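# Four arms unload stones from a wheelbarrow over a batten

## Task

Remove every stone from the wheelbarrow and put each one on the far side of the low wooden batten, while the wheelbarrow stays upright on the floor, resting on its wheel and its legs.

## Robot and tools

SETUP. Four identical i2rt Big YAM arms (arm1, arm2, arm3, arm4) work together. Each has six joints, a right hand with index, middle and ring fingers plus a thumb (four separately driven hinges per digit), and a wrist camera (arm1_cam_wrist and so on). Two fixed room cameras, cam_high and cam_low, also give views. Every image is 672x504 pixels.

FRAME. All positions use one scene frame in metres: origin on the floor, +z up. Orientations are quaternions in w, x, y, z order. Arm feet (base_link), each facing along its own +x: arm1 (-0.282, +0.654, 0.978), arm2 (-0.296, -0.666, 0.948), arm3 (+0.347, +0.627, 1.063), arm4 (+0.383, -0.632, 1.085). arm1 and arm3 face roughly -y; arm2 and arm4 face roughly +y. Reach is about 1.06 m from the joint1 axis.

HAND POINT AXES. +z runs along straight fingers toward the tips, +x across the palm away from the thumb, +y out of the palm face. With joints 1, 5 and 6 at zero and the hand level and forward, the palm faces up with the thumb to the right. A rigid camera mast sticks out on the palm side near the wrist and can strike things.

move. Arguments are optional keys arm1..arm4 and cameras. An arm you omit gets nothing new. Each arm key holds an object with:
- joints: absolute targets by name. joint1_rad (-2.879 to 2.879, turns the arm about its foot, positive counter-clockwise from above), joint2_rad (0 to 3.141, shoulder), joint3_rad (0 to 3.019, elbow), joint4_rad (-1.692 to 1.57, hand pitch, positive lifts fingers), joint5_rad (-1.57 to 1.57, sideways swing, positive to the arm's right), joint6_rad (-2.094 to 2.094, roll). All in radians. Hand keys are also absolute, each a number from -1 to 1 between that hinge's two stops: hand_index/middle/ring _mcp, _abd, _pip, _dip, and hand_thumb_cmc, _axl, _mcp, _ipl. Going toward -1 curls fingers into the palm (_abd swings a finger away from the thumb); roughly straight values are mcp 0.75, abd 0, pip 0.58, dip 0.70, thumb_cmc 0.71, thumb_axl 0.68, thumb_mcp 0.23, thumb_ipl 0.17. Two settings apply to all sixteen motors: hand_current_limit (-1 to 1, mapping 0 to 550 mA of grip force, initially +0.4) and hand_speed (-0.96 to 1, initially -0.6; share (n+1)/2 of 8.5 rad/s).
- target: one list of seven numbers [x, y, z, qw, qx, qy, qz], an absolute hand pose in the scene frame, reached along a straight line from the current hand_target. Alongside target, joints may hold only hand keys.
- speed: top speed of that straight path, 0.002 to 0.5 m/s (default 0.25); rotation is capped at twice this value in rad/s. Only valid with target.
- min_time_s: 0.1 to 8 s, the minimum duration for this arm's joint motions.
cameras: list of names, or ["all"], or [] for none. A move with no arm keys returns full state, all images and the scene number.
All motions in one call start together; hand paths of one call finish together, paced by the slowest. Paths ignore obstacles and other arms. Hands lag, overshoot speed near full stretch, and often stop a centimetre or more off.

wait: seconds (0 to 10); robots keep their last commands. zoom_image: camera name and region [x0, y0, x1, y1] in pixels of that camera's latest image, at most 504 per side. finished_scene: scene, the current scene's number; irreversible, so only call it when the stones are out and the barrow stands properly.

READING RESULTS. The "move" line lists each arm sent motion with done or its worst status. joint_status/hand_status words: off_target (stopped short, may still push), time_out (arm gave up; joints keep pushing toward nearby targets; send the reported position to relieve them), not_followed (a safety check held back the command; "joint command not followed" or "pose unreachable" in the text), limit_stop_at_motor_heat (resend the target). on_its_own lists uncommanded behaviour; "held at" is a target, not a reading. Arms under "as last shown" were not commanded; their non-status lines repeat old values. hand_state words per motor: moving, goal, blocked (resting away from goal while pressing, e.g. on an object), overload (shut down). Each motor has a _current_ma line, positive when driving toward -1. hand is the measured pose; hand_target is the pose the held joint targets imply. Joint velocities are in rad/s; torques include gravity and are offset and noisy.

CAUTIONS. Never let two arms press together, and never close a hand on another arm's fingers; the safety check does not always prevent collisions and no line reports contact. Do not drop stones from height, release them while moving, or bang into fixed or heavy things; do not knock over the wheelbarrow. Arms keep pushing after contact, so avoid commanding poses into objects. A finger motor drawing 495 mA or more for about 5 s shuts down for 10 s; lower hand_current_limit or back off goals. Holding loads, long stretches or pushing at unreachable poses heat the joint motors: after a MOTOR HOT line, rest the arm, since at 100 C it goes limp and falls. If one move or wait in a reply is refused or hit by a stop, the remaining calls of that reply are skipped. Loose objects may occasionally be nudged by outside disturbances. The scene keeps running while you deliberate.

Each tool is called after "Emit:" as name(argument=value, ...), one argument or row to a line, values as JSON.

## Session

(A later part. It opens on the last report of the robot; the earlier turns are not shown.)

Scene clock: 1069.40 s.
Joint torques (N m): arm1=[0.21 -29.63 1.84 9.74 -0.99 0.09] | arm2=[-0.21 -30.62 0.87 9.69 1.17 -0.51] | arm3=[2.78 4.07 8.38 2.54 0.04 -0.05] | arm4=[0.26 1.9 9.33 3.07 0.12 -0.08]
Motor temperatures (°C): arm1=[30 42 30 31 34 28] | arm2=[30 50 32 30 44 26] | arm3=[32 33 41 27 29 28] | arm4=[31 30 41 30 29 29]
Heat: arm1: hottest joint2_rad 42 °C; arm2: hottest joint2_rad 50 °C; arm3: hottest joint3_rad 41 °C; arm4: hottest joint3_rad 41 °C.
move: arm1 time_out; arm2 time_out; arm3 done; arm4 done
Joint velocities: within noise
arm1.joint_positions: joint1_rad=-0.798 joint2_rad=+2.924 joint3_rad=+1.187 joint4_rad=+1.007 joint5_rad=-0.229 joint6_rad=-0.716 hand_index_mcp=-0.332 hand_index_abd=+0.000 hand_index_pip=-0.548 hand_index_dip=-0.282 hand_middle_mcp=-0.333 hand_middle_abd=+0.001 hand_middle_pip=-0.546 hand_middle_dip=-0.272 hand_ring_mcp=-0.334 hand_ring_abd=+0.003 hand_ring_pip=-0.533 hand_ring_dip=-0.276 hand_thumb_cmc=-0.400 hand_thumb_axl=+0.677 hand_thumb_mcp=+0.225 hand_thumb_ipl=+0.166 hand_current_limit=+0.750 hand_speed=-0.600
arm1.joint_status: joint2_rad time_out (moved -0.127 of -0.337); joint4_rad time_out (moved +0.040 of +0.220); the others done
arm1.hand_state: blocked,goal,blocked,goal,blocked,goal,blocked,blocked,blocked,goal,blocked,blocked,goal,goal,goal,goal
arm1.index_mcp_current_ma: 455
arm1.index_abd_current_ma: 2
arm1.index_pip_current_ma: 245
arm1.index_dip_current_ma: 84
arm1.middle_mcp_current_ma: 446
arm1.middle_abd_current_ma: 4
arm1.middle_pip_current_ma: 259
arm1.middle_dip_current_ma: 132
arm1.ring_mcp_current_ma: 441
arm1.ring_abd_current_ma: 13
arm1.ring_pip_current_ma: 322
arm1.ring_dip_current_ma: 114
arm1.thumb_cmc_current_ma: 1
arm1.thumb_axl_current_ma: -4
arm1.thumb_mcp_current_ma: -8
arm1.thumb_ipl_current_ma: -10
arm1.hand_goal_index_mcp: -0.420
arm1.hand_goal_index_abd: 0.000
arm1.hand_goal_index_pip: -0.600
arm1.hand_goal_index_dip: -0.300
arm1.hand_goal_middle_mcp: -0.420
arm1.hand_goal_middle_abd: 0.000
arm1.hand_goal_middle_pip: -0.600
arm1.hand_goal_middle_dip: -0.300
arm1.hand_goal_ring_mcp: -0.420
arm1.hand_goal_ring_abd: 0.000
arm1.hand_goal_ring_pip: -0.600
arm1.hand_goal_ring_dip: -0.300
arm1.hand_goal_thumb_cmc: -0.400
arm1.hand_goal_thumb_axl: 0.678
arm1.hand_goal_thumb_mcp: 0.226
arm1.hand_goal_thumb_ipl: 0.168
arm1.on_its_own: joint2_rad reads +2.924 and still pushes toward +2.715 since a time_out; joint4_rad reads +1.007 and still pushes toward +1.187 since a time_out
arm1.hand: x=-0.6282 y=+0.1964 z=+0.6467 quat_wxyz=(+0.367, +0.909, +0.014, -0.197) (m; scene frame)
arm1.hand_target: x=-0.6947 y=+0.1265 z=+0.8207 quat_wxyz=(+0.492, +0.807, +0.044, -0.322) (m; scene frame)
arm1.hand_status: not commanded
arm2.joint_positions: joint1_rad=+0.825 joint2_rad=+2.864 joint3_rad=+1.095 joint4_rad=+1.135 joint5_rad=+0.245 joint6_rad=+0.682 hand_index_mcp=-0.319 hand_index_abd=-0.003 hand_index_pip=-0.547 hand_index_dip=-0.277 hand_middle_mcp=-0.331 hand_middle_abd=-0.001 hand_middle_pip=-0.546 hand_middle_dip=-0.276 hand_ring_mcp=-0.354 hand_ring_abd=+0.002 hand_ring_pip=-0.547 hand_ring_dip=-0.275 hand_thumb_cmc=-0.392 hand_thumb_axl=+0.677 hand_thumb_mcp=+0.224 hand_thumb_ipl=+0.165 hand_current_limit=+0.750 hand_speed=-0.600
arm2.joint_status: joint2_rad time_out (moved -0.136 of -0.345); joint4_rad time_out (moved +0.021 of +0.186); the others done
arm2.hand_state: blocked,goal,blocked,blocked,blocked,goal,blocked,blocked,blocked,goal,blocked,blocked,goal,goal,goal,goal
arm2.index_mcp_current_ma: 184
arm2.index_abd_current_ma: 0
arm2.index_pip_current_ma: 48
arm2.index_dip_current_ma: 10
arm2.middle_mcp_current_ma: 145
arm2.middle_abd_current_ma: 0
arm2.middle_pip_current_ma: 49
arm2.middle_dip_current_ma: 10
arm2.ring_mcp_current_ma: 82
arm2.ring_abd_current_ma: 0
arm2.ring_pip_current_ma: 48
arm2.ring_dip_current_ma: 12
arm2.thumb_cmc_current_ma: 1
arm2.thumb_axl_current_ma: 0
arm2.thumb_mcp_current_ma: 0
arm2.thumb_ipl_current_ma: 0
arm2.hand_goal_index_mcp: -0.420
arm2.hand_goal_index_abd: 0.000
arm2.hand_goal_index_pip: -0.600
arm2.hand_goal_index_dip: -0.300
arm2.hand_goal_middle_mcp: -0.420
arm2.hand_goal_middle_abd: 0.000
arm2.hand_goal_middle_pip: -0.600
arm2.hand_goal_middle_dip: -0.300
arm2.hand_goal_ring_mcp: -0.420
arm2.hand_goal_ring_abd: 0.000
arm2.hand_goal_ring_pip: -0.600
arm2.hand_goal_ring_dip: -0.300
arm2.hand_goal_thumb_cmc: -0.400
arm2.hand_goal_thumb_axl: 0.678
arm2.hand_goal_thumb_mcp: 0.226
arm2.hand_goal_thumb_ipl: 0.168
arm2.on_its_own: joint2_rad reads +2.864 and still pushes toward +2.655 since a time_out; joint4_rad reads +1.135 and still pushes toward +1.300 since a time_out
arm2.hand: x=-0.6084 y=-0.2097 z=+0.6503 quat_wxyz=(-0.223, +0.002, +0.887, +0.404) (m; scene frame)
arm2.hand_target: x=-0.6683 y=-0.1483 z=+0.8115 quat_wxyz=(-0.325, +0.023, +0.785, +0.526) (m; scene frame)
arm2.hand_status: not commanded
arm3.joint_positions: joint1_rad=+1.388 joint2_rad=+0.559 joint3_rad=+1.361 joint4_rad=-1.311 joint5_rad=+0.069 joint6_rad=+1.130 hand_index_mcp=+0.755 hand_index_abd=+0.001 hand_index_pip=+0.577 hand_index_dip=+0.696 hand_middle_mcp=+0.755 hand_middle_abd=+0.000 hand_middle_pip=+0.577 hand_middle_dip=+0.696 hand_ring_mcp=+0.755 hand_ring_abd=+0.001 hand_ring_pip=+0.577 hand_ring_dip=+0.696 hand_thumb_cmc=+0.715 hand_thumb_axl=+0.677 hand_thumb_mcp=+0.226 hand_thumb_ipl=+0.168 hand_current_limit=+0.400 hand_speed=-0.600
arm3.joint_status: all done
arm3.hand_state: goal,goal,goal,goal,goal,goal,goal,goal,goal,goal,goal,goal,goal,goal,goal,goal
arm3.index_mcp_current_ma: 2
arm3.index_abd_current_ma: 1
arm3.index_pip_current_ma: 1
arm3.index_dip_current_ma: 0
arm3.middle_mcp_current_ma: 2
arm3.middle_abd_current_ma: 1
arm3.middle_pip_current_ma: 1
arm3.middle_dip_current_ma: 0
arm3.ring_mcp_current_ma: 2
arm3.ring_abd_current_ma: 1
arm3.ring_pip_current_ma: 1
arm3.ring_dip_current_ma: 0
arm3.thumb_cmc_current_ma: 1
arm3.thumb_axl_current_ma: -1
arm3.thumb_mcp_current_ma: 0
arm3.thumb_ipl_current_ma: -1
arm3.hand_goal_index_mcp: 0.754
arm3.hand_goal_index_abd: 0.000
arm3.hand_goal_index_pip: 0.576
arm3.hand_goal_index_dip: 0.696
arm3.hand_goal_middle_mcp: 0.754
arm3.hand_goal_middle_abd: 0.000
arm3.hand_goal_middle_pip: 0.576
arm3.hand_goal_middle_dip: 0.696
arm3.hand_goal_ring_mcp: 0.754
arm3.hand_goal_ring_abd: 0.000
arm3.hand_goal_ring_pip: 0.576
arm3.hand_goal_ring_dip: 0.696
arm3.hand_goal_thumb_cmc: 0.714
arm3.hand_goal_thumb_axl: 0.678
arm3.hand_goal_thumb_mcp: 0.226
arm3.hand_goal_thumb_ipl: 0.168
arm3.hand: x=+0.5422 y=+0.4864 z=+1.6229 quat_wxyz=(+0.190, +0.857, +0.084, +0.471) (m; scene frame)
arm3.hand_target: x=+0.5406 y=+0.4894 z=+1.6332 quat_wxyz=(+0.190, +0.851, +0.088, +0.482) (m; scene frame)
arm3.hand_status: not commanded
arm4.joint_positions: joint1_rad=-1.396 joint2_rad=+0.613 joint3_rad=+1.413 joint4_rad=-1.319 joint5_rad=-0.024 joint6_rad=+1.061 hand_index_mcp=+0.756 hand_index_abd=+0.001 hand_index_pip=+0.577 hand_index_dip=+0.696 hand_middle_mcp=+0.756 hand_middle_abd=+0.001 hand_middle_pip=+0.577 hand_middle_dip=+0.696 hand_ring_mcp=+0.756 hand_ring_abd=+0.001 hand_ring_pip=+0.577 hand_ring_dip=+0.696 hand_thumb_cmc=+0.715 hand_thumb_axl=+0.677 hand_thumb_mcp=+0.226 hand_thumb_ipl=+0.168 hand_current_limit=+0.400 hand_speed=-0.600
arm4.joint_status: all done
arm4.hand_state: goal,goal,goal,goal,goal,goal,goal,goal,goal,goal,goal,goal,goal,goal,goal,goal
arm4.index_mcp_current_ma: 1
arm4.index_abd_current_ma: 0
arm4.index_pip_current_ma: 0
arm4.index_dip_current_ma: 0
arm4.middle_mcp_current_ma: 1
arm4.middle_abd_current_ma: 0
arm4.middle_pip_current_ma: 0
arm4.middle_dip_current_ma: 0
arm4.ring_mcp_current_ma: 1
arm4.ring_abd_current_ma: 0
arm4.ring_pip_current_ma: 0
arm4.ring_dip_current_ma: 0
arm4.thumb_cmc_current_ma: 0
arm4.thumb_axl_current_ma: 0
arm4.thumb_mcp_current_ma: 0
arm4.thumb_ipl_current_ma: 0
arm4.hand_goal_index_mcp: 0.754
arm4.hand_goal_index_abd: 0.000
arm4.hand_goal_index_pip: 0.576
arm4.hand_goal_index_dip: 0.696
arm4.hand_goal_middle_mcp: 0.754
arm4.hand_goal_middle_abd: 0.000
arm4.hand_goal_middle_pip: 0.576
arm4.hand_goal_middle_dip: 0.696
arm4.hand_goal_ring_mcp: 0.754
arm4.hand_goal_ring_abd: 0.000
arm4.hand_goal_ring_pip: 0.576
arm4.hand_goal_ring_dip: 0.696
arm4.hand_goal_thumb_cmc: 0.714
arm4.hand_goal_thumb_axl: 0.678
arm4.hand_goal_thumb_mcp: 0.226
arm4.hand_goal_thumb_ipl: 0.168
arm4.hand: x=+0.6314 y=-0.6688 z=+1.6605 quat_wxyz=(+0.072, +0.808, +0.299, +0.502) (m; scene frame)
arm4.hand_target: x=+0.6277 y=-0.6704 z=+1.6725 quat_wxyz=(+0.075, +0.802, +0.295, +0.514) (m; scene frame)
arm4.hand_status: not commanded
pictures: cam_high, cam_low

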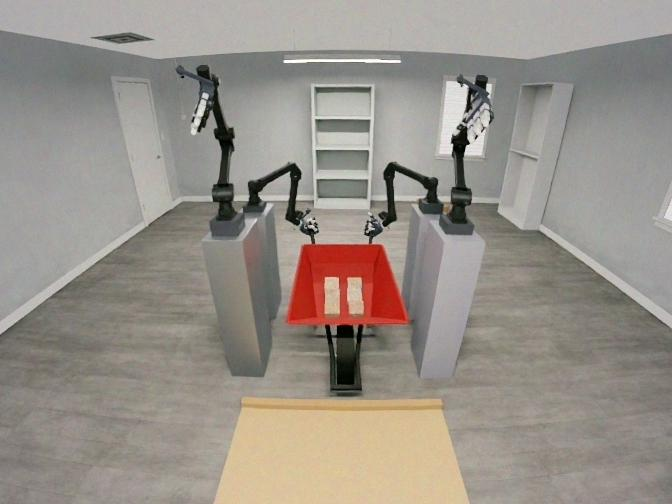

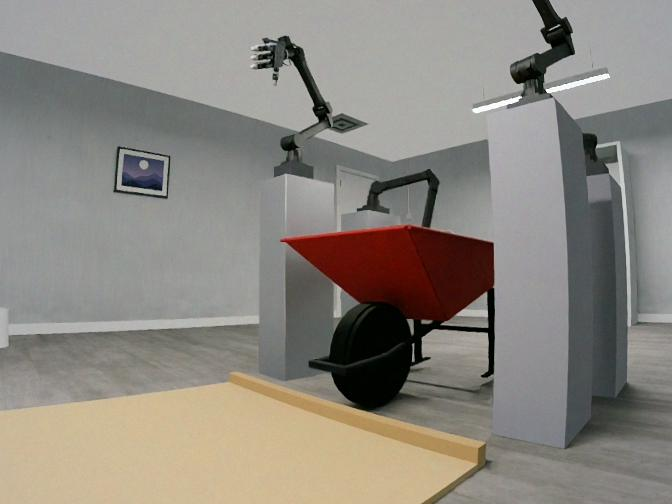

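Emit:
move(
  arm1={"joints": {"joint1_rad": -0.707, "joint2_rad": 2.40, "joint3_rad": 0.897, "joint4_rad": 1.32, "joint5_rad": -0.16, "joint6_rad": -0.742}, "min_time_s": 3.5},
  arm2={"joints": {"joint1_rad": 0.724, "joint2_rad": 2.31, "joint3_rad": 0.81, "joint4_rad": 1.365, "joint5_rad": 0.10, "joint6_rad": 0.676}, "min_time_s": 3.5},
  cameras=["cam_low", "cam_high"],
)

Scene clock: 1108.07 s.
Joint torques (N m): arm1=[1.67 -29.39 2.89 10.55 -1.36 0.15] | arm2=[-0.91 -29.51 3.34 10.4 0.31 -0.51] | arm3=[2.78 3.55 8.14 2.58 0.04 -0.05] | arm4=[0.44 1.96 9.29 2.93 0.11 -0.07]
Motor temperatures (°C): arm1=[30 45 30 33 34 28] | arm2=[30 54 32 31 41 27] | arm3=[32 33 41 27 29 28] | arm4=[31 30 41 30 29 29]
Heat: arm1: hottest joint2_rad 45 °C; arm2: hottest joint2_rad 54 °C; arm3: hottest joint3_rad 41 °C; arm4: hottest joint3_rad 41 °C.
move: arm1 time_out; arm2 time_out
Joint velocities: within noise
arm1.joint_positions: joint1_rad=-0.726 joint2_rad=+2.618 joint3_rad=+0.859 joint4_rad=+1.123 joint5_rad=-0.132 joint6_rad=-0.741 hand_index_mcp=-0.332 hand_index_abd=+0.001 hand_index_pip=-0.549 hand_index_dip=-0.282 hand_middle_mcp=-0.335 hand_middle_abd=+0.001 hand_middle_pip=-0.546 hand_middle_dip=-0.272 hand_ring_mcp=-0.336 hand_ring_abd=+0.003 hand_ring_pip=-0.533 hand_ring_dip=-0.276 hand_thumb_cmc=-0.400 hand_thumb_axl=+0.677 hand_thumb_mcp=+0.225 hand_thumb_ipl=+0.166 hand_current_limit=+0.750 hand_speed=-0.600
arm1.joint_status: joint2_rad time_out (moved -0.306 of -0.524); joint4_rad time_out (moved +0.116 of +0.313); the others done
arm1.hand_state: blocked,goal,blocked,goal,blocked,goal,blocked,blocked,blocked,goal,blocked,blocked,goal,goal,goal,goal
arm1.index_mcp_current_ma: 455
arm1.index_abd_current_ma: 2
arm1.index_pip_current_ma: 240
arm1.index_dip_current_ma: 84
arm1.middle_mcp_current_ma: 436
arm1.middle_abd_current_ma: 4
arm1.middle_pip_current_ma: 256
arm1.middle_dip_current_ma: 132
arm1.ring_mcp_current_ma: 433
arm1.ring_abd_current_ma: 13
arm1.ring_pip_current_ma: 322
arm1.ring_dip_current_ma: 114
arm1.thumb_cmc_current_ma: -1
arm1.thumb_axl_current_ma: -4
arm1.thumb_mcp_current_ma: -8
arm1.thumb_ipl_current_ma: -10
arm1.hand_goal_index_mcp: -0.420
arm1.hand_goal_index_abd: 0.000
arm1.hand_goal_index_pip: -0.600
arm1.hand_goal_index_dip: -0.300
arm1.hand_goal_middle_mcp: -0.420
arm1.hand_goal_middle_abd: 0.000
arm1.hand_goal_middle_pip: -0.600
arm1.hand_goal_middle_dip: -0.300
arm1.hand_goal_ring_mcp: -0.420
arm1.hand_goal_ring_abd: 0.000
arm1.hand_goal_ring_pip: -0.600
arm1.hand_goal_ring_dip: -0.300
arm1.hand_goal_thumb_cmc: -0.400
arm1.hand_goal_thumb_axl: 0.678
arm1.hand_goal_thumb_mcp: 0.226
arm1.hand_goal_thumb_ipl: 0.168
arm1.on_its_own: joint2_rad reads +2.618 and still pushes toward +2.400 since a time_out; joint4_rad reads +1.123 and still pushes toward +1.320 since a time_out
arm1.hand: x=-0.5937 y=+0.1951 z=+0.7806 quat_wxyz=(+0.374, +0.892, +0.041, -0.251) (m; scene frame)
arm1.hand_target: x=-0.6274 y=+0.1320 z=+0.9634 quat_wxyz=(+0.520, +0.766, +0.068, -0.371) (m; scene frame)
arm1.hand_status: not commanded
arm2.joint_positions: joint1_rad=+0.737 joint2_rad=+2.520 joint3_rad=+0.770 joint4_rad=+1.185 joint5_rad=+0.096 joint6_rad=+0.704 hand_index_mcp=-0.336 hand_index_abd=-0.004 hand_index_pip=-0.547 hand_index_dip=-0.275 hand_middle_mcp=-0.340 hand_middle_abd=-0.003 hand_middle_pip=-0.547 hand_middle_dip=-0.276 hand_ring_mcp=-0.354 hand_ring_abd=-0.003 hand_ring_pip=-0.550 hand_ring_dip=-0.275 hand_thumb_cmc=-0.392 hand_thumb_axl=+0.677 hand_thumb_mcp=+0.224 hand_thumb_ipl=+0.165 hand_current_limit=+0.750 hand_speed=-0.600
arm2.joint_status: joint2_rad time_out (moved -0.344 of -0.554); joint4_rad time_out (moved +0.050 of +0.230); the others done
arm2.hand_state: blocked,goal,blocked,blocked,blocked,goal,blocked,blocked,blocked,goal,blocked,blocked,goal,goal,goal,goal
arm2.index_mcp_current_ma: 129
arm2.index_abd_current_ma: 0
arm2.index_pip_current_ma: 48
arm2.index_dip_current_ma: 11
arm2.middle_mcp_current_ma: 118
arm2.middle_abd_current_ma: 0
arm2.middle_pip_current_ma: 49
arm2.middle_dip_current_ma: 10
arm2.ring_mcp_current_ma: 82
arm2.ring_abd_current_ma: 0
arm2.ring_pip_current_ma: 43
arm2.ring_dip_current_ma: 12
arm2.thumb_cmc_current_ma: 1
arm2.thumb_axl_current_ma: 0
arm2.thumb_mcp_current_ma: 0
arm2.thumb_ipl_current_ma: 0
arm2.hand_goal_index_mcp: -0.420
arm2.hand_goal_index_abd: 0.000
arm2.hand_goal_index_pip: -0.600
arm2.hand_goal_index_dip: -0.300
arm2.hand_goal_middle_mcp: -0.420
arm2.hand_goal_middle_abd: 0.000
arm2.hand_goal_middle_pip: -0.600
arm2.hand_goal_middle_dip: -0.300
arm2.hand_goal_ring_mcp: -0.420
arm2.hand_goal_ring_abd: 0.000
arm2.hand_goal_ring_pip: -0.600
arm2.hand_goal_ring_dip: -0.300
arm2.hand_goal_thumb_cmc: -0.400
arm2.hand_goal_thumb_axl: 0.678
arm2.hand_goal_thumb_mcp: 0.226
arm2.hand_goal_thumb_ipl: 0.168
arm2.on_its_own: joint2_rad reads +2.520 and still pushes toward +2.310 since a time_out; joint4_rad reads +1.185 and still pushes toward +1.365 since a time_out
arm2.hand: x=-0.5767 y=-0.2070 z=+0.7812 quat_wxyz=(-0.282, +0.018, +0.875, +0.393) (m; scene frame)
arm2.hand_target: x=-0.6153 y=-0.1518 z=+0.9505 quat_wxyz=(-0.389, +0.023, +0.753, +0.531) (m; scene frame)
arm2.hand_status: not commanded
arm3, arm4: as last shown
pictures: cam_high, cam_low

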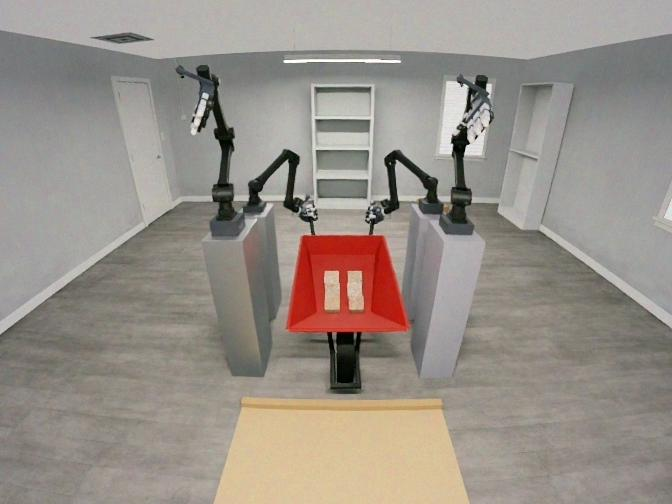

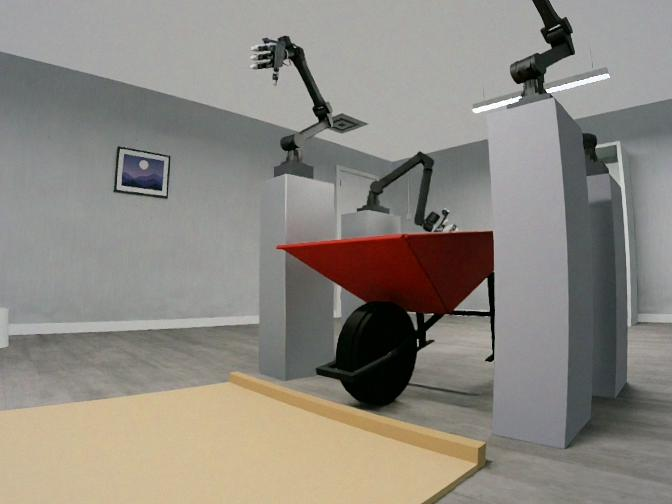

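Emit:
move(
  arm1={"joints": {"joint1_rad": -0.50, "joint2_rad": 1.93, "joint3_rad": 0.62, "joint4_rad": 1.31, "joint5_rad": 0.01, "joint6_rad": -0.75}, "min_time_s": 4},
  arm2={"joints": {"joint1_rad": 0.49, "joint2_rad": 1.79, "joint3_rad": 0.575, "joint4_rad": 1.21, "joint5_rad": -0.15, "joint6_rad": 0.687}, "min_time_s": 4},
  cameras=["cam_low", "cam_high"],
)

Scene clock: 1144.40 s.
Joint torques (N m): arm1=[4.19 -27.58 8.12 10.26 -2.02 0.26] | arm2=[-3.25 -25.41 11.78 8.88 0.15 -0.54] | arm3=[2.49 3.66 8.32 2.47 0.03 -0.04] | arm4=[0.38 1.96 9.33 3.1 0.13 -0.08]
Motor temperatures (°C): arm1=[30 50 30 33 35 28] | arm2=[30 56 33 32 38 27] | arm3=[32 33 41 27 29 28] | arm4=[31 30 41 30 29 29]
Heat: arm1: hottest joint2_rad 50 °C; arm2: hottest joint2_rad 56 °C; arm3: hottest joint3_rad 41 °C; arm4: hottest joint3_rad 41 °C.
move: arm1 time_out; arm2 time_out
Joint velocities: within noise
arm1.joint_positions: joint1_rad=-0.552 joint2_rad=+2.156 joint3_rad=+0.520 joint4_rad=+1.123 joint5_rad=+0.056 joint6_rad=-0.755 hand_index_mcp=-0.332 hand_index_abd=+0.001 hand_index_pip=-0.551 hand_index_dip=-0.282 hand_middle_mcp=-0.335 hand_middle_abd=+0.001 hand_middle_pip=-0.550 hand_middle_dip=-0.272 hand_ring_mcp=-0.333 hand_ring_abd=+0.003 hand_ring_pip=-0.539 hand_ring_dip=-0.279 hand_thumb_cmc=-0.401 hand_thumb_axl=+0.677 hand_thumb_mcp=+0.225 hand_thumb_ipl=+0.166 hand_current_limit=+0.750 hand_speed=-0.600
arm1.joint_status: joint1_rad time_out (moved +0.174 of +0.226); joint2_rad time_out (moved -0.462 of -0.688); joint3_rad time_out (moved -0.339 of -0.239); joint4_rad time_out (moved +0.000 of +0.187); joint5_rad time_out (moved +0.189 of +0.142); the others done
arm1.hand_state: blocked,goal,blocked,goal,blocked,goal,blocked,blocked,blocked,goal,blocked,blocked,goal,goal,goal,goal
arm1.index_mcp_current_ma: 455
arm1.index_abd_current_ma: 2
arm1.index_pip_current_ma: 232
arm1.index_dip_current_ma: 84
arm1.middle_mcp_current_ma: 436
arm1.middle_abd_current_ma: 4
arm1.middle_pip_current_ma: 236
arm1.middle_dip_current_ma: 129
arm1.ring_mcp_current_ma: 446
arm1.ring_abd_current_ma: 13
arm1.ring_pip_current_ma: 293
arm1.ring_dip_current_ma: 97
arm1.thumb_cmc_current_ma: -6
arm1.thumb_axl_current_ma: -4
arm1.thumb_mcp_current_ma: -8
arm1.thumb_ipl_current_ma: -10
arm1.hand_goal_index_mcp: -0.420
arm1.hand_goal_index_abd: 0.000
arm1.hand_goal_index_pip: -0.600
arm1.hand_goal_index_dip: -0.300
arm1.hand_goal_middle_mcp: -0.420
arm1.hand_goal_middle_abd: 0.000
arm1.hand_goal_middle_pip: -0.600
arm1.hand_goal_middle_dip: -0.300
arm1.hand_goal_ring_mcp: -0.420
arm1.hand_goal_ring_abd: 0.000
arm1.hand_goal_ring_pip: -0.600
arm1.hand_goal_ring_dip: -0.300
arm1.hand_goal_thumb_cmc: -0.400
arm1.hand_goal_thumb_axl: 0.678
arm1.hand_goal_thumb_mcp: 0.226
arm1.hand_goal_thumb_ipl: 0.168
arm1.on_its_own: joint1_rad reads -0.552 and still pushes toward -0.500 since a time_out; joint2_rad reads +2.156 and still pushes toward +1.930 since a time_out; joint3_rad reads +0.520 and still pushes toward +0.620 since a time_out; joint4_rad reads +1.123 and still pushes toward +1.310 since a time_out; joint5_rad reads +0.056 and still pushes toward +0.010 since a time_out
arm1.hand: x=-0.5201 y=+0.1924 z=+0.9482 quat_wxyz=(+0.387, +0.861, +0.078, -0.320) (m; scene frame)
arm1.hand_target: x=-0.5123 y=+0.1354 z=+1.1453 quat_wxyz=(+0.574, +0.703, +0.088, -0.410) (m; scene frame)
arm1.hand_status: not commanded
arm2.joint_positions: joint1_rad=+0.535 joint2_rad=+1.988 joint3_rad=+0.455 joint4_rad=+1.069 joint5_rad=-0.155 joint6_rad=+0.713 hand_index_mcp=-0.345 hand_index_abd=-0.004 hand_index_pip=-0.547 hand_index_dip=-0.273 hand_middle_mcp=-0.342 hand_middle_abd=-0.004 hand_middle_pip=-0.551 hand_middle_dip=-0.275 hand_ring_mcp=-0.349 hand_ring_abd=-0.005 hand_ring_pip=-0.559 hand_ring_dip=-0.275 hand_thumb_cmc=-0.392 hand_thumb_axl=+0.677 hand_thumb_mcp=+0.224 hand_thumb_ipl=+0.165 hand_current_limit=+0.750 hand_speed=-0.600
arm2.joint_status: joint1_rad time_out (moved -0.202 of -0.247); joint2_rad time_out (moved -0.533 of -0.730); joint3_rad time_out (moved -0.315 of -0.195); joint4_rad time_out (moved -0.116 of +0.025); the others done
arm2.hand_state: blocked,goal,blocked,blocked,blocked,goal,blocked,blocked,blocked,goal,blocked,blocked,goal,goal,goal,goal
arm2.index_mcp_current_ma: 105
arm2.index_abd_current_ma: 0
arm2.index_pip_current_ma: 48
arm2.index_dip_current_ma: 14
arm2.middle_mcp_current_ma: 111
arm2.middle_abd_current_ma: 0
arm2.middle_pip_current_ma: 42
arm2.middle_dip_current_ma: 12
arm2.ring_mcp_current_ma: 95
arm2.ring_abd_current_ma: 0
arm2.ring_pip_current_ma: 29
arm2.ring_dip_current_ma: 12
arm2.thumb_cmc_current_ma: 1
arm2.thumb_axl_current_ma: 0
arm2.thumb_mcp_current_ma: 0
arm2.thumb_ipl_current_ma: 0
arm2.hand_goal_index_mcp: -0.420
arm2.hand_goal_index_abd: 0.000
arm2.hand_goal_index_pip: -0.600
arm2.hand_goal_index_dip: -0.300
arm2.hand_goal_middle_mcp: -0.420
arm2.hand_goal_middle_abd: 0.000
arm2.hand_goal_middle_pip: -0.600
arm2.hand_goal_middle_dip: -0.300
arm2.hand_goal_ring_mcp: -0.420
arm2.hand_goal_ring_abd: 0.000
arm2.hand_goal_ring_pip: -0.600
arm2.hand_goal_ring_dip: -0.300
arm2.hand_goal_thumb_cmc: -0.400
arm2.hand_goal_thumb_axl: 0.678
arm2.hand_goal_thumb_mcp: 0.226
arm2.hand_goal_thumb_ipl: 0.168
arm2.on_its_own: joint1_rad reads +0.535 and still pushes toward +0.490 since a time_out; joint2_rad reads +1.988 and still pushes toward +1.790 since a time_out; joint3_rad reads +0.455 and still pushes toward +0.568 since a time_out; joint4_rad reads +1.069 and still pushes toward +1.210 since a time_out
arm2.hand: x=-0.5037 y=-0.2050 z=+0.9446 quat_wxyz=(-0.355, +0.044, +0.848, +0.391) (m; scene frame)
arm2.hand_target: x=-0.5076 y=-0.1476 z=+1.1222 quat_wxyz=(-0.427, +0.025, +0.711, +0.558) (m; scene frame)
arm2.hand_status: not commanded
arm3, arm4: as last shown
pictures: cam_high, cam_low

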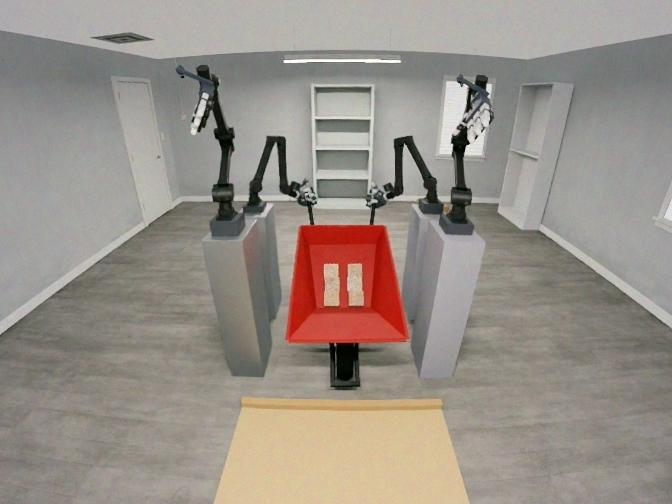

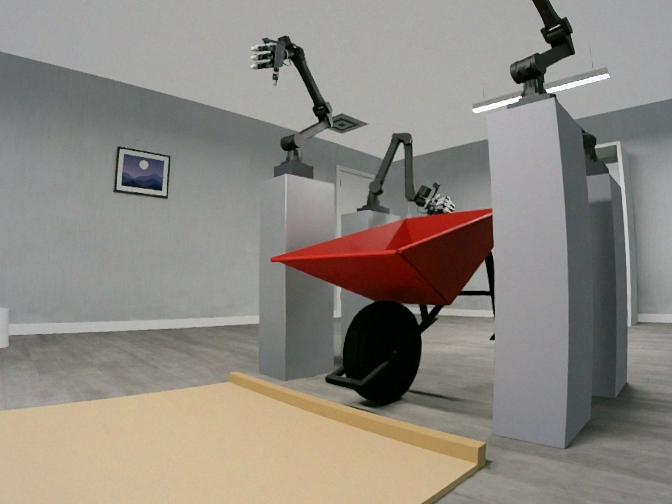

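Emit:
move(
  arm1={"joints": {"joint1_rad": 0.07, "joint2_rad": 1.18, "joint3_rad": 0.60, "joint4_rad": 0.72, "joint5_rad": 0.46, "joint6_rad": -0.77}, "min_time_s": 5.5},
  arm2={"joints": {"joint1_rad": -0.085, "joint2_rad": 1.085, "joint3_rad": 0.64, "joint4_rad": 0.56, "joint5_rad": -0.67, "joint6_rad": 0.72}, "min_time_s": 5.5},
  cameras=["cam_low", "cam_high"],
)

Scene clock: 1185.17 s.
Joint torques (N m): arm1=[3.08 -16.62 14.68 9.06 -1.72 -0.13] | arm2=[-2.08 -13.39 19 8.09 0.75 0.28] | arm3=[2.78 3.84 8.12 2.44 0.03 -0.06] | arm4=[0.26 1.96 9.29 3.04 0.12 -0.06]
Motor temperatures (°C): arm1=[30 49 36 33 41 28] | arm2=[30 53 43 31 37 27] | arm3=[32 32 41 27 29 28] | arm4=[31 30 41 30 29 29]
Heat: arm1: hottest joint2_rad 49 °C; arm2: hottest joint2_rad 53 °C; arm3: hottest joint3_rad 41 °C; arm4: hottest joint3_rad 41 °C.
move: arm1 time_out; arm2 time_out
Joint velocities: within noise
arm1.joint_positions: joint1_rad=+0.033 joint2_rad=+1.324 joint3_rad=+0.328 joint4_rad=+0.562 joint5_rad=+0.505 joint6_rad=-0.731 hand_index_mcp=-0.345 hand_index_abd=-0.002 hand_index_pip=-0.537 hand_index_dip=-0.278 hand_middle_mcp=-0.238 hand_middle_abd=-0.002 hand_middle_pip=-0.554 hand_middle_dip=-0.274 hand_ring_mcp=-0.138 hand_ring_abd=+0.001 hand_ring_pip=-0.556 hand_ring_dip=-0.278 hand_thumb_cmc=-0.403 hand_thumb_axl=+0.677 hand_thumb_mcp=+0.225 hand_thumb_ipl=+0.166 hand_current_limit=+0.750 hand_speed=-0.600
arm1.joint_status: joint2_rad time_out (moved -0.832 of -0.976); joint3_rad time_out (moved -0.192 of +0.080); joint4_rad time_out (moved -0.561 of -0.403); joint5_rad time_out (moved +0.449 of +0.404); joint6_rad time_out (moved +0.024 of -0.015); the others done
arm1.hand_state: blocked,goal,blocked,blocked,blocked,goal,blocked,blocked,blocked,goal,blocked,blocked,goal,goal,goal,goal
arm1.index_mcp_current_ma: 384
arm1.index_abd_current_ma: -7
arm1.index_pip_current_ma: 301
arm1.index_dip_current_ma: 101
arm1.middle_mcp_current_ma: 481
arm1.middle_abd_current_ma: -7
arm1.middle_pip_current_ma: 220
arm1.middle_dip_current_ma: 123
arm1.ring_mcp_current_ma: 481
arm1.ring_abd_current_ma: 2
arm1.ring_pip_current_ma: 206
arm1.ring_dip_current_ma: 100
arm1.thumb_cmc_current_ma: -14
arm1.thumb_axl_current_ma: -4
arm1.thumb_mcp_current_ma: -8
arm1.thumb_ipl_current_ma: -10
arm1.hand_goal_index_mcp: -0.420
arm1.hand_goal_index_abd: 0.000
arm1.hand_goal_index_pip: -0.600
arm1.hand_goal_index_dip: -0.300
arm1.hand_goal_middle_mcp: -0.420
arm1.hand_goal_middle_abd: 0.000
arm1.hand_goal_middle_pip: -0.600
arm1.hand_goal_middle_dip: -0.300
arm1.hand_goal_ring_mcp: -0.420
arm1.hand_goal_ring_abd: 0.000
arm1.hand_goal_ring_pip: -0.600
arm1.hand_goal_ring_dip: -0.300
arm1.hand_goal_thumb_cmc: -0.400
arm1.hand_goal_thumb_axl: 0.678
arm1.hand_goal_thumb_mcp: 0.226
arm1.hand_goal_thumb_ipl: 0.168
arm1.on_its_own: joint2_rad reads +1.324 and still pushes toward +1.180 since a time_out; joint3_rad reads +0.328 and still pushes toward +0.461 since a time_out (your +0.600 is given up); joint4_rad reads +0.562 and still pushes toward +0.720 since a time_out; joint5_rad reads +0.505 and still pushes toward +0.460 since a time_out; joint6_rad reads -0.731 and still pushes toward -0.770 since a time_out
arm1.hand: x=-0.3110 y=+0.1930 z=+1.1392 quat_wxyz=(+0.421, +0.808, +0.184, -0.371) (m; scene frame)
arm1.hand_target: x=-0.2831 y=+0.1749 z=+1.3093 quat_wxyz=(+0.594, +0.695, +0.136, -0.381) (m; scene frame)
arm1.hand_status: not commanded
arm2.joint_positions: joint1_rad=-0.054 joint2_rad=+1.195 joint3_rad=+0.350 joint4_rad=+0.437 joint5_rad=-0.698 joint6_rad=+0.659 hand_index_mcp=-0.324 hand_index_abd=-0.001 hand_index_pip=-0.537 hand_index_dip=-0.270 hand_middle_mcp=-0.338 hand_middle_abd=-0.002 hand_middle_pip=-0.551 hand_middle_dip=-0.268 hand_ring_mcp=-0.354 hand_ring_abd=+0.000 hand_ring_pip=-0.561 hand_ring_dip=-0.269 hand_thumb_cmc=-0.392 hand_thumb_axl=+0.677 hand_thumb_mcp=+0.224 hand_thumb_ipl=+0.165 hand_current_limit=+0.750 hand_speed=-0.600
arm2.joint_status: joint3_rad time_out (moved -0.105 of +0.185); joint4_rad time_out (moved -0.632 of -0.509); joint6_rad time_out (moved -0.054 of +0.007); the others done
arm2.hand_state: blocked,goal,blocked,blocked,blocked,goal,blocked,blocked,blocked,goal,blocked,blocked,goal,goal,goal,goal
arm2.index_mcp_current_ma: 166
arm2.index_abd_current_ma: 0
arm2.index_pip_current_ma: 67
arm2.index_dip_current_ma: 17
arm2.middle_mcp_current_ma: 124
arm2.middle_abd_current_ma: 0
arm2.middle_pip_current_ma: 42
arm2.middle_dip_current_ma: 19
arm2.ring_mcp_current_ma: 82
arm2.ring_abd_current_ma: 0
arm2.ring_pip_current_ma: 27
arm2.ring_dip_current_ma: 18
arm2.thumb_cmc_current_ma: 1
arm2.thumb_axl_current_ma: 0
arm2.thumb_mcp_current_ma: 0
arm2.thumb_ipl_current_ma: 0
arm2.hand_goal_index_mcp: -0.420
arm2.hand_goal_index_abd: 0.000
arm2.hand_goal_index_pip: -0.600
arm2.hand_goal_index_dip: -0.300
arm2.hand_goal_middle_mcp: -0.420
arm2.hand_goal_middle_abd: 0.000
arm2.hand_goal_middle_pip: -0.600
arm2.hand_goal_middle_dip: -0.300
arm2.hand_goal_ring_mcp: -0.420
arm2.hand_goal_ring_abd: 0.000
arm2.hand_goal_ring_pip: -0.600
arm2.hand_goal_ring_dip: -0.300
arm2.hand_goal_thumb_cmc: -0.400
arm2.hand_goal_thumb_axl: 0.678
arm2.hand_goal_thumb_mcp: 0.226
arm2.hand_goal_thumb_ipl: 0.168
arm2.on_its_own: joint3_rad reads +0.350 and still pushes toward +0.477 since a time_out (your +0.640 is given up); joint4_rad reads +0.437 and still pushes toward +0.560 since a time_out; joint6_rad reads +0.659 and still pushes toward +0.720 since a time_out
arm2.hand: x=-0.3191 y=-0.2110 z=+1.1188 quat_wxyz=(-0.422, +0.107, +0.800, +0.412) (m; scene frame)
arm2.hand_target: x=-0.2948 y=-0.1873 z=+1.2635 quat_wxyz=(-0.423, +0.067, +0.717, +0.550) (m; scene frame)
arm2.hand_status: not commanded
arm3, arm4: as last shown
pictures: cam_high, cam_low

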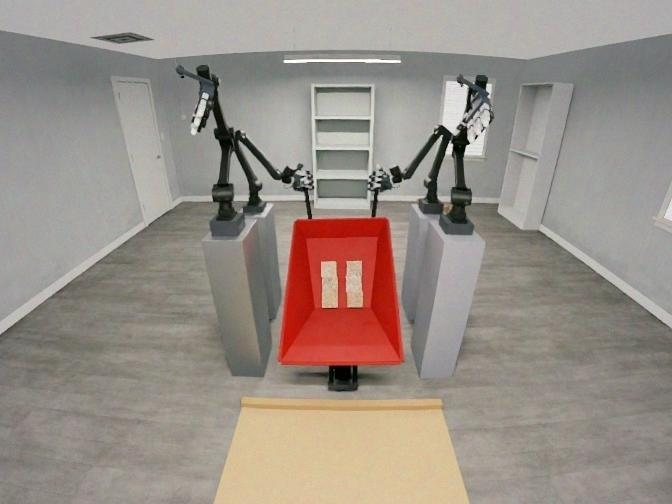

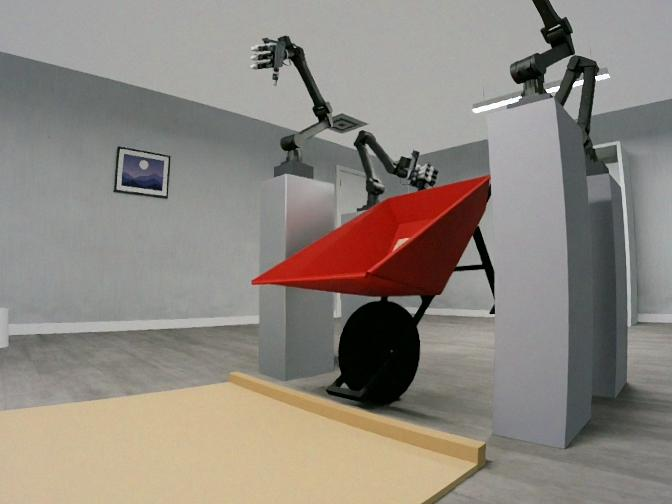

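Emit:
move(
  arm1={"joints": {"joint1_rad": 0.44, "joint2_rad": 1.04, "joint3_rad": 0.82, "joint4_rad": 0.43, "joint5_rad": 0.85, "joint6_rad": -0.92}, "min_time_s": 4},
  arm2={"joints": {"joint1_rad": -0.44, "joint2_rad": 1.02, "joint3_rad": 0.91, "joint4_rad": 0.38, "joint5_rad": -1.02, "joint6_rad": 0.92}, "min_time_s": 4},
  cameras=["cam_low", "cam_high", "arm1_cam_wrist"],
)

Scene clock: 1249.47 s.
Joint torques (N m): arm1=[1.03 -13.98 15.27 5.86 -0.18 -1.09] | arm2=[-1.08 -11.16 19.3 4.72 -0.01 1.13] | arm3=[2.49 3.49 8.2 2.52 0.05 -0.07] | arm4=[0.32 1.73 9.25 3.08 0.12 -0.08]
Motor temperatures (°C): arm1=[30 43 49 33 38 29] | arm2=[30 45 62 30 36 27] | arm3=[32 32 42 27 28 28] | arm4=[31 30 41 30 29 29]
Heat: arm1: hottest joint3_rad 49 °C; arm2: hottest joint3_rad 62 °C; arm3: hottest joint3_rad 42 °C; arm4: hottest joint3_rad 41 °C.
move: arm1 time_out; arm2 time_out
Joint velocities: within noise
arm1.joint_positions: joint1_rad=+0.430 joint2_rad=+1.155 joint3_rad=+0.428 joint4_rad=+0.344 joint5_rad=+0.860 joint6_rad=-0.778 hand_index_mcp=-0.331 hand_index_abd=-0.003 hand_index_pip=-0.544 hand_index_dip=-0.287 hand_middle_mcp=-0.228 hand_middle_abd=+0.000 hand_middle_pip=-0.544 hand_middle_dip=-0.274 hand_ring_mcp=-0.133 hand_ring_abd=+0.001 hand_ring_pip=-0.514 hand_ring_dip=-0.277 hand_thumb_cmc=-0.404 hand_thumb_axl=+0.677 hand_thumb_mcp=+0.225 hand_thumb_ipl=+0.166 hand_current_limit=+0.750 hand_speed=-0.600
arm1.joint_status: joint3_rad time_out (moved +0.100 of +0.492); joint4_rad time_out (moved -0.219 of -0.132); joint6_rad time_out (moved -0.047 of -0.189); the others done
arm1.hand_state: blocked,goal,blocked,goal,blocked,goal,blocked,blocked,blocked,goal,blocked,blocked,goal,goal,goal,goal
arm1.index_mcp_current_ma: 457
arm1.index_abd_current_ma: -12
arm1.index_pip_current_ma: 265
arm1.index_dip_current_ma: 61
arm1.middle_mcp_current_ma: 481
arm1.middle_abd_current_ma: 1
arm1.middle_pip_current_ma: 269
arm1.middle_dip_current_ma: 123
arm1.ring_mcp_current_ma: 481
arm1.ring_abd_current_ma: 2
arm1.ring_pip_current_ma: 414
arm1.ring_dip_current_ma: 109
arm1.thumb_cmc_current_ma: -17
arm1.thumb_axl_current_ma: -4
arm1.thumb_mcp_current_ma: -8
arm1.thumb_ipl_current_ma: -10
arm1.hand_goal_index_mcp: -0.420
arm1.hand_goal_index_abd: 0.000
arm1.hand_goal_index_pip: -0.600
arm1.hand_goal_index_dip: -0.300
arm1.hand_goal_middle_mcp: -0.420
arm1.hand_goal_middle_abd: 0.000
arm1.hand_goal_middle_pip: -0.600
arm1.hand_goal_middle_dip: -0.300
arm1.hand_goal_ring_mcp: -0.420
arm1.hand_goal_ring_abd: 0.000
arm1.hand_goal_ring_pip: -0.600
arm1.hand_goal_ring_dip: -0.300
arm1.hand_goal_thumb_cmc: -0.400
arm1.hand_goal_thumb_axl: 0.678
arm1.hand_goal_thumb_mcp: 0.226
arm1.hand_goal_thumb_ipl: 0.168
arm1.on_its_own: joint3_rad reads +0.428 and still pushes toward +0.551 since a time_out (your +0.820 is given up); joint4_rad reads +0.344 and still pushes toward +0.430 since a time_out; joint6_rad reads -0.778 and still pushes toward -0.920 since a time_out
arm1.hand: x=-0.1842 y=+0.2028 z=+1.2171 quat_wxyz=(+0.444, +0.753, +0.240, -0.423) (m; scene frame)
arm1.hand_target: x=-0.1687 y=+0.1989 z=+1.3457 quat_wxyz=(+0.539, +0.694, +0.201, -0.434) (m; scene frame)
arm1.hand_status: not commanded
arm2.joint_positions: joint1_rad=-0.427 joint2_rad=+1.101 joint3_rad=+0.471 joint4_rad=+0.332 joint5_rad=-1.028 joint6_rad=+0.768 hand_index_mcp=-0.329 hand_index_abd=-0.001 hand_index_pip=-0.500 hand_index_dip=-0.270 hand_middle_mcp=-0.333 hand_middle_abd=-0.002 hand_middle_pip=-0.545 hand_middle_dip=-0.274 hand_ring_mcp=-0.330 hand_ring_abd=+0.000 hand_ring_pip=-0.574 hand_ring_dip=-0.291 hand_thumb_cmc=-0.392 hand_thumb_axl=+0.677 hand_thumb_mcp=+0.224 hand_thumb_ipl=+0.166 hand_current_limit=+0.750 hand_speed=-0.600
arm2.joint_status: joint3_rad time_out (moved +0.121 of +0.560); joint6_rad time_out (moved +0.109 of +0.261); the others done
arm2.hand_state: blocked,goal,blocked,blocked,blocked,goal,blocked,blocked,blocked,goal,blocked,goal,goal,goal,goal,goal
arm2.index_mcp_current_ma: 151
arm2.index_abd_current_ma: 0
arm2.index_pip_current_ma: 162
arm2.index_dip_current_ma: 17
arm2.middle_mcp_current_ma: 140
arm2.middle_abd_current_ma: 0
arm2.middle_pip_current_ma: 52
arm2.middle_dip_current_ma: 13
arm2.ring_mcp_current_ma: 148
arm2.ring_abd_current_ma: 0
arm2.ring_pip_current_ma: 13
arm2.ring_dip_current_ma: 2
arm2.thumb_cmc_current_ma: 1
arm2.thumb_axl_current_ma: 0
arm2.thumb_mcp_current_ma: 0
arm2.thumb_ipl_current_ma: 0
arm2.hand_goal_index_mcp: -0.420
arm2.hand_goal_index_abd: 0.000
arm2.hand_goal_index_pip: -0.600
arm2.hand_goal_index_dip: -0.300
arm2.hand_goal_middle_mcp: -0.420
arm2.hand_goal_middle_abd: 0.000
arm2.hand_goal_middle_pip: -0.600
arm2.hand_goal_middle_dip: -0.300
arm2.hand_goal_ring_mcp: -0.420
arm2.hand_goal_ring_abd: 0.000
arm2.hand_goal_ring_pip: -0.600
arm2.hand_goal_ring_dip: -0.300
arm2.hand_goal_thumb_cmc: -0.400
arm2.hand_goal_thumb_axl: 0.678
arm2.hand_goal_thumb_mcp: 0.226
arm2.hand_goal_thumb_ipl: 0.168
arm2.on_its_own: joint3_rad reads +0.471 and still pushes toward +0.586 since a time_out (your +0.910 is given up); joint6_rad reads +0.768 and still pushes toward +0.920 since a time_out; hand_ring_dip moved -0.022 to your old target -0.300
arm2.hand: x=-0.1987 y=-0.2123 z=+1.1980 quat_wxyz=(-0.473, +0.161, +0.741, +0.449) (m; scene frame)
arm2.hand_target: x=-0.1832 y=-0.2043 z=+1.2963 quat_wxyz=(-0.481, +0.145, +0.702, +0.504) (m; scene frame)
arm2.hand_status: not commanded
arm3, arm4: as last shown
pictures: arm1_cam_wrist, cam_high, cam_low
camera_calibration:
arm1_cam_wrist: T_world_to_cam=[[0.0455838, -0.24514, 0.968415, -1.09183], [-0.335517, 0.909352, 0.245982, -0.594651], [-0.940931, -0.336133, -0.040797, 0.0675904], [0, 0, 0, 1]] pos_world=[-0.086148, 0.295815, 1.20638]

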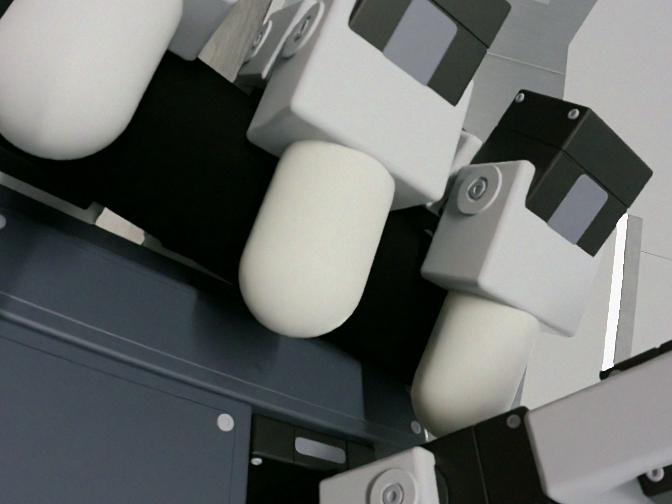

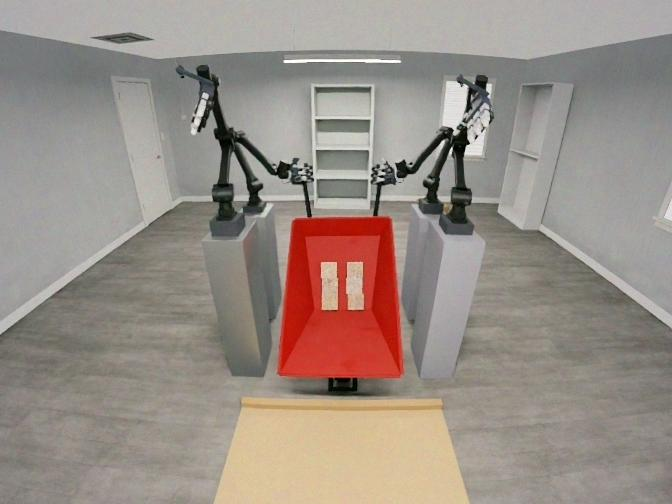

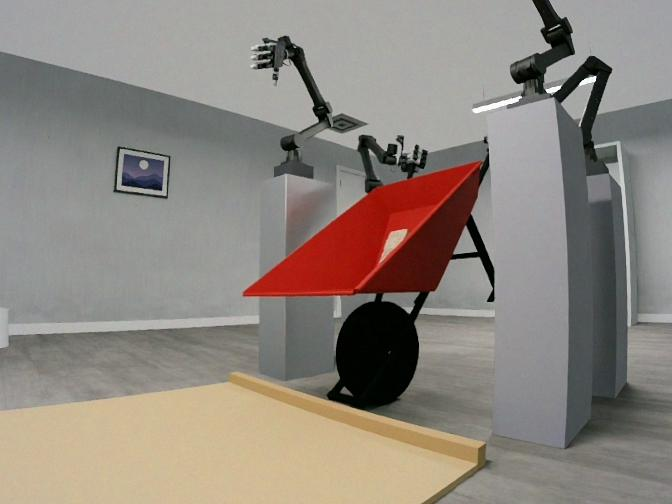

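Emit:
move(
  arm1={"target": [0.055, 0.2, 1.4, 0.5317, 0.6166, 0.2964, -0.4997], "speed": 0.1},
  arm2={"target": [0.07, -0.212, 1.4, -0.5165, 0.2699, 0.6089, 0.5384], "speed": 0.1},
  cameras=["cam_low", "cam_high"],
)

Scene clock: 1268.73 s.
Joint torques (N m): arm1=[3.78 -12.45 15.36 3.14 0.03 -1.47] | arm2=[-3.72 -11.16 21.14 3.71 0.55 1.75] | arm3=[2.96 3.55 8.2 2.48 0.04 -0.07] | arm4=[0.5 1.49 9.31 3.1 0.11 -0.08]
Motor temperatures (°C): arm1=[30 41 50 32 37 30] | arm2=[30 44 59 30 35 29] | arm3=[31 32 42 27 28 28] | arm4=[31 30 41 30 29 29]
Heat: arm1: hottest joint3_rad 50 °C; arm2: hottest joint3_rad 59 °C; arm3: hottest joint3_rad 42 °C; arm4: hottest joint3_rad 41 °C.
move: arm1 off_target; arm2 off_target
Joint velocities: within noise
arm1.joint_positions: joint1_rad=+0.802 joint2_rad=+1.376 joint3_rad=+0.617 joint4_rad=+0.642 joint5_rad=+1.173 joint6_rad=-1.100 hand_index_mcp=-0.273 hand_index_abd=+0.003 hand_index_pip=-0.567 hand_index_dip=-0.290 hand_middle_mcp=-0.228 hand_middle_abd=+0.004 hand_middle_pip=-0.494 hand_middle_dip=-0.263 hand_ring_mcp=-0.188 hand_ring_abd=+0.001 hand_ring_pip=-0.380 hand_ring_dip=-0.256 hand_thumb_cmc=-0.405 hand_thumb_axl=+0.677 hand_thumb_mcp=+0.225 hand_thumb_ipl=+0.166 hand_current_limit=+0.750 hand_speed=-0.600
arm1.joint_status: not commanded
arm1.hand_state: blocked,goal,blocked,goal,blocked,goal,blocked,blocked,blocked,goal,blocked,blocked,goal,goal,goal,goal
arm1.index_mcp_current_ma: 481
arm1.index_abd_current_ma: 9
arm1.index_pip_current_ma: 152
arm1.index_dip_current_ma: 44
arm1.middle_mcp_current_ma: 481
arm1.middle_abd_current_ma: 14
arm1.middle_pip_current_ma: 481
arm1.middle_dip_current_ma: 175
arm1.ring_mcp_current_ma: 481
arm1.ring_abd_current_ma: 2
arm1.ring_pip_current_ma: 481
arm1.ring_dip_current_ma: 211
arm1.thumb_cmc_current_ma: -22
arm1.thumb_axl_current_ma: -4
arm1.thumb_mcp_current_ma: -8
arm1.thumb_ipl_current_ma: -10
arm1.hand_goal_index_mcp: -0.420
arm1.hand_goal_index_abd: 0.000
arm1.hand_goal_index_pip: -0.600
arm1.hand_goal_index_dip: -0.300
arm1.hand_goal_middle_mcp: -0.420
arm1.hand_goal_middle_abd: 0.000
arm1.hand_goal_middle_pip: -0.600
arm1.hand_goal_middle_dip: -0.300
arm1.hand_goal_ring_mcp: -0.420
arm1.hand_goal_ring_abd: 0.000
arm1.hand_goal_ring_pip: -0.600
arm1.hand_goal_ring_dip: -0.300
arm1.hand_goal_thumb_cmc: -0.400
arm1.hand_goal_thumb_axl: 0.678
arm1.hand_goal_thumb_mcp: 0.226
arm1.hand_goal_thumb_ipl: 0.168
arm1.on_its_own: hand_index_pip moved -0.023 toward your old target -0.600
arm1.hand: x=-0.0125 y=+0.2124 z=+1.2662 quat_wxyz=(+0.490, +0.661, +0.296, -0.485) (m; scene frame)
arm1.hand_target: x=+0.0211 y=+0.2147 z=+1.3545 quat_wxyz=(+0.526, +0.630, +0.292, -0.491) (m; scene frame)
arm1.hand_status: off_target (0.150 m and 7.2 deg from the pose sent, 0.301 m and 21.6 deg at the start; pose on its path clipped on 120 of 120 steps)
arm2.joint_positions: joint1_rad=-0.791 joint2_rad=+1.293 joint3_rad=+0.660 joint4_rad=+0.610 joint5_rad=-1.235 joint6_rad=+1.120 hand_index_mcp=-0.298 hand_index_abd=-0.018 hand_index_pip=-0.433 hand_index_dip=-0.254 hand_middle_mcp=-0.310 hand_middle_abd=-0.012 hand_middle_pip=-0.524 hand_middle_dip=-0.274 hand_ring_mcp=-0.317 hand_ring_abd=+0.000 hand_ring_pip=-0.593 hand_ring_dip=-0.296 hand_thumb_cmc=-0.392 hand_thumb_axl=+0.677 hand_thumb_mcp=+0.224 hand_thumb_ipl=+0.166 hand_current_limit=+0.750 hand_speed=-0.600
arm2.joint_status: not commanded
arm2.hand_state: blocked,goal,blocked,blocked,blocked,goal,blocked,blocked,blocked,goal,goal,goal,goal,goal,goal,goal
arm2.index_mcp_current_ma: 265
arm2.index_abd_current_ma: -5
arm2.index_pip_current_ma: 426
arm2.index_dip_current_ma: 37
arm2.middle_mcp_current_ma: 217
arm2.middle_abd_current_ma: -2
arm2.middle_pip_current_ma: 96
arm2.middle_dip_current_ma: 13
arm2.ring_mcp_current_ma: 192
arm2.ring_abd_current_ma: 0
arm2.ring_pip_current_ma: 1
arm2.ring_dip_current_ma: 0
arm2.thumb_cmc_current_ma: 1
arm2.thumb_axl_current_ma: 0
arm2.thumb_mcp_current_ma: 0
arm2.thumb_ipl_current_ma: 0
arm2.hand_goal_index_mcp: -0.420
arm2.hand_goal_index_abd: 0.000
arm2.hand_goal_index_pip: -0.600
arm2.hand_goal_index_dip: -0.300
arm2.hand_goal_middle_mcp: -0.420
arm2.hand_goal_middle_abd: 0.000
arm2.hand_goal_middle_pip: -0.600
arm2.hand_goal_middle_dip: -0.300
arm2.hand_goal_ring_mcp: -0.420
arm2.hand_goal_ring_abd: 0.000
arm2.hand_goal_ring_pip: -0.600
arm2.hand_goal_ring_dip: -0.300
arm2.hand_goal_thumb_cmc: -0.400
arm2.hand_goal_thumb_axl: 0.678
arm2.hand_goal_thumb_mcp: 0.226
arm2.hand_goal_thumb_ipl: 0.168
arm2.hand: x=-0.0227 y=-0.2216 z=+1.2464 quat_wxyz=(-0.497, +0.250, +0.664, +0.500) (m; scene frame)
arm2.hand_target: x=+0.0170 y=-0.2270 z=+1.3316 quat_wxyz=(-0.502, +0.267, +0.629, +0.530) (m; scene frame)
arm2.hand_status: off_target (0.180 m and 8.4 deg from the pose sent, 0.336 m and 22.8 deg at the start; pose on its path clipped on 120 of 120 steps)
arm3, arm4: as last shown
pictures: cam_high, cam_low

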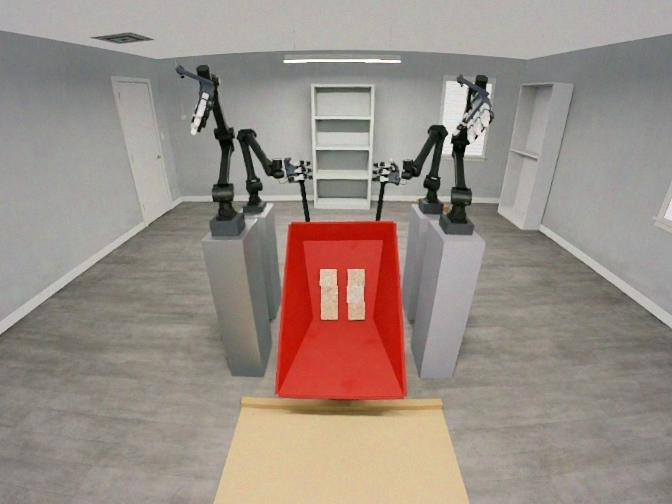

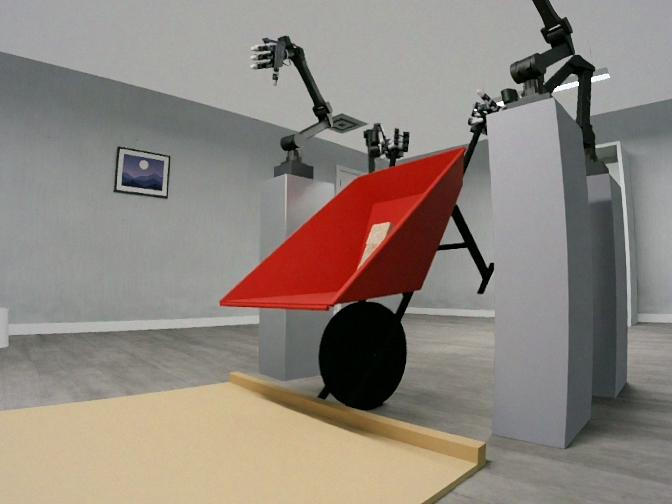

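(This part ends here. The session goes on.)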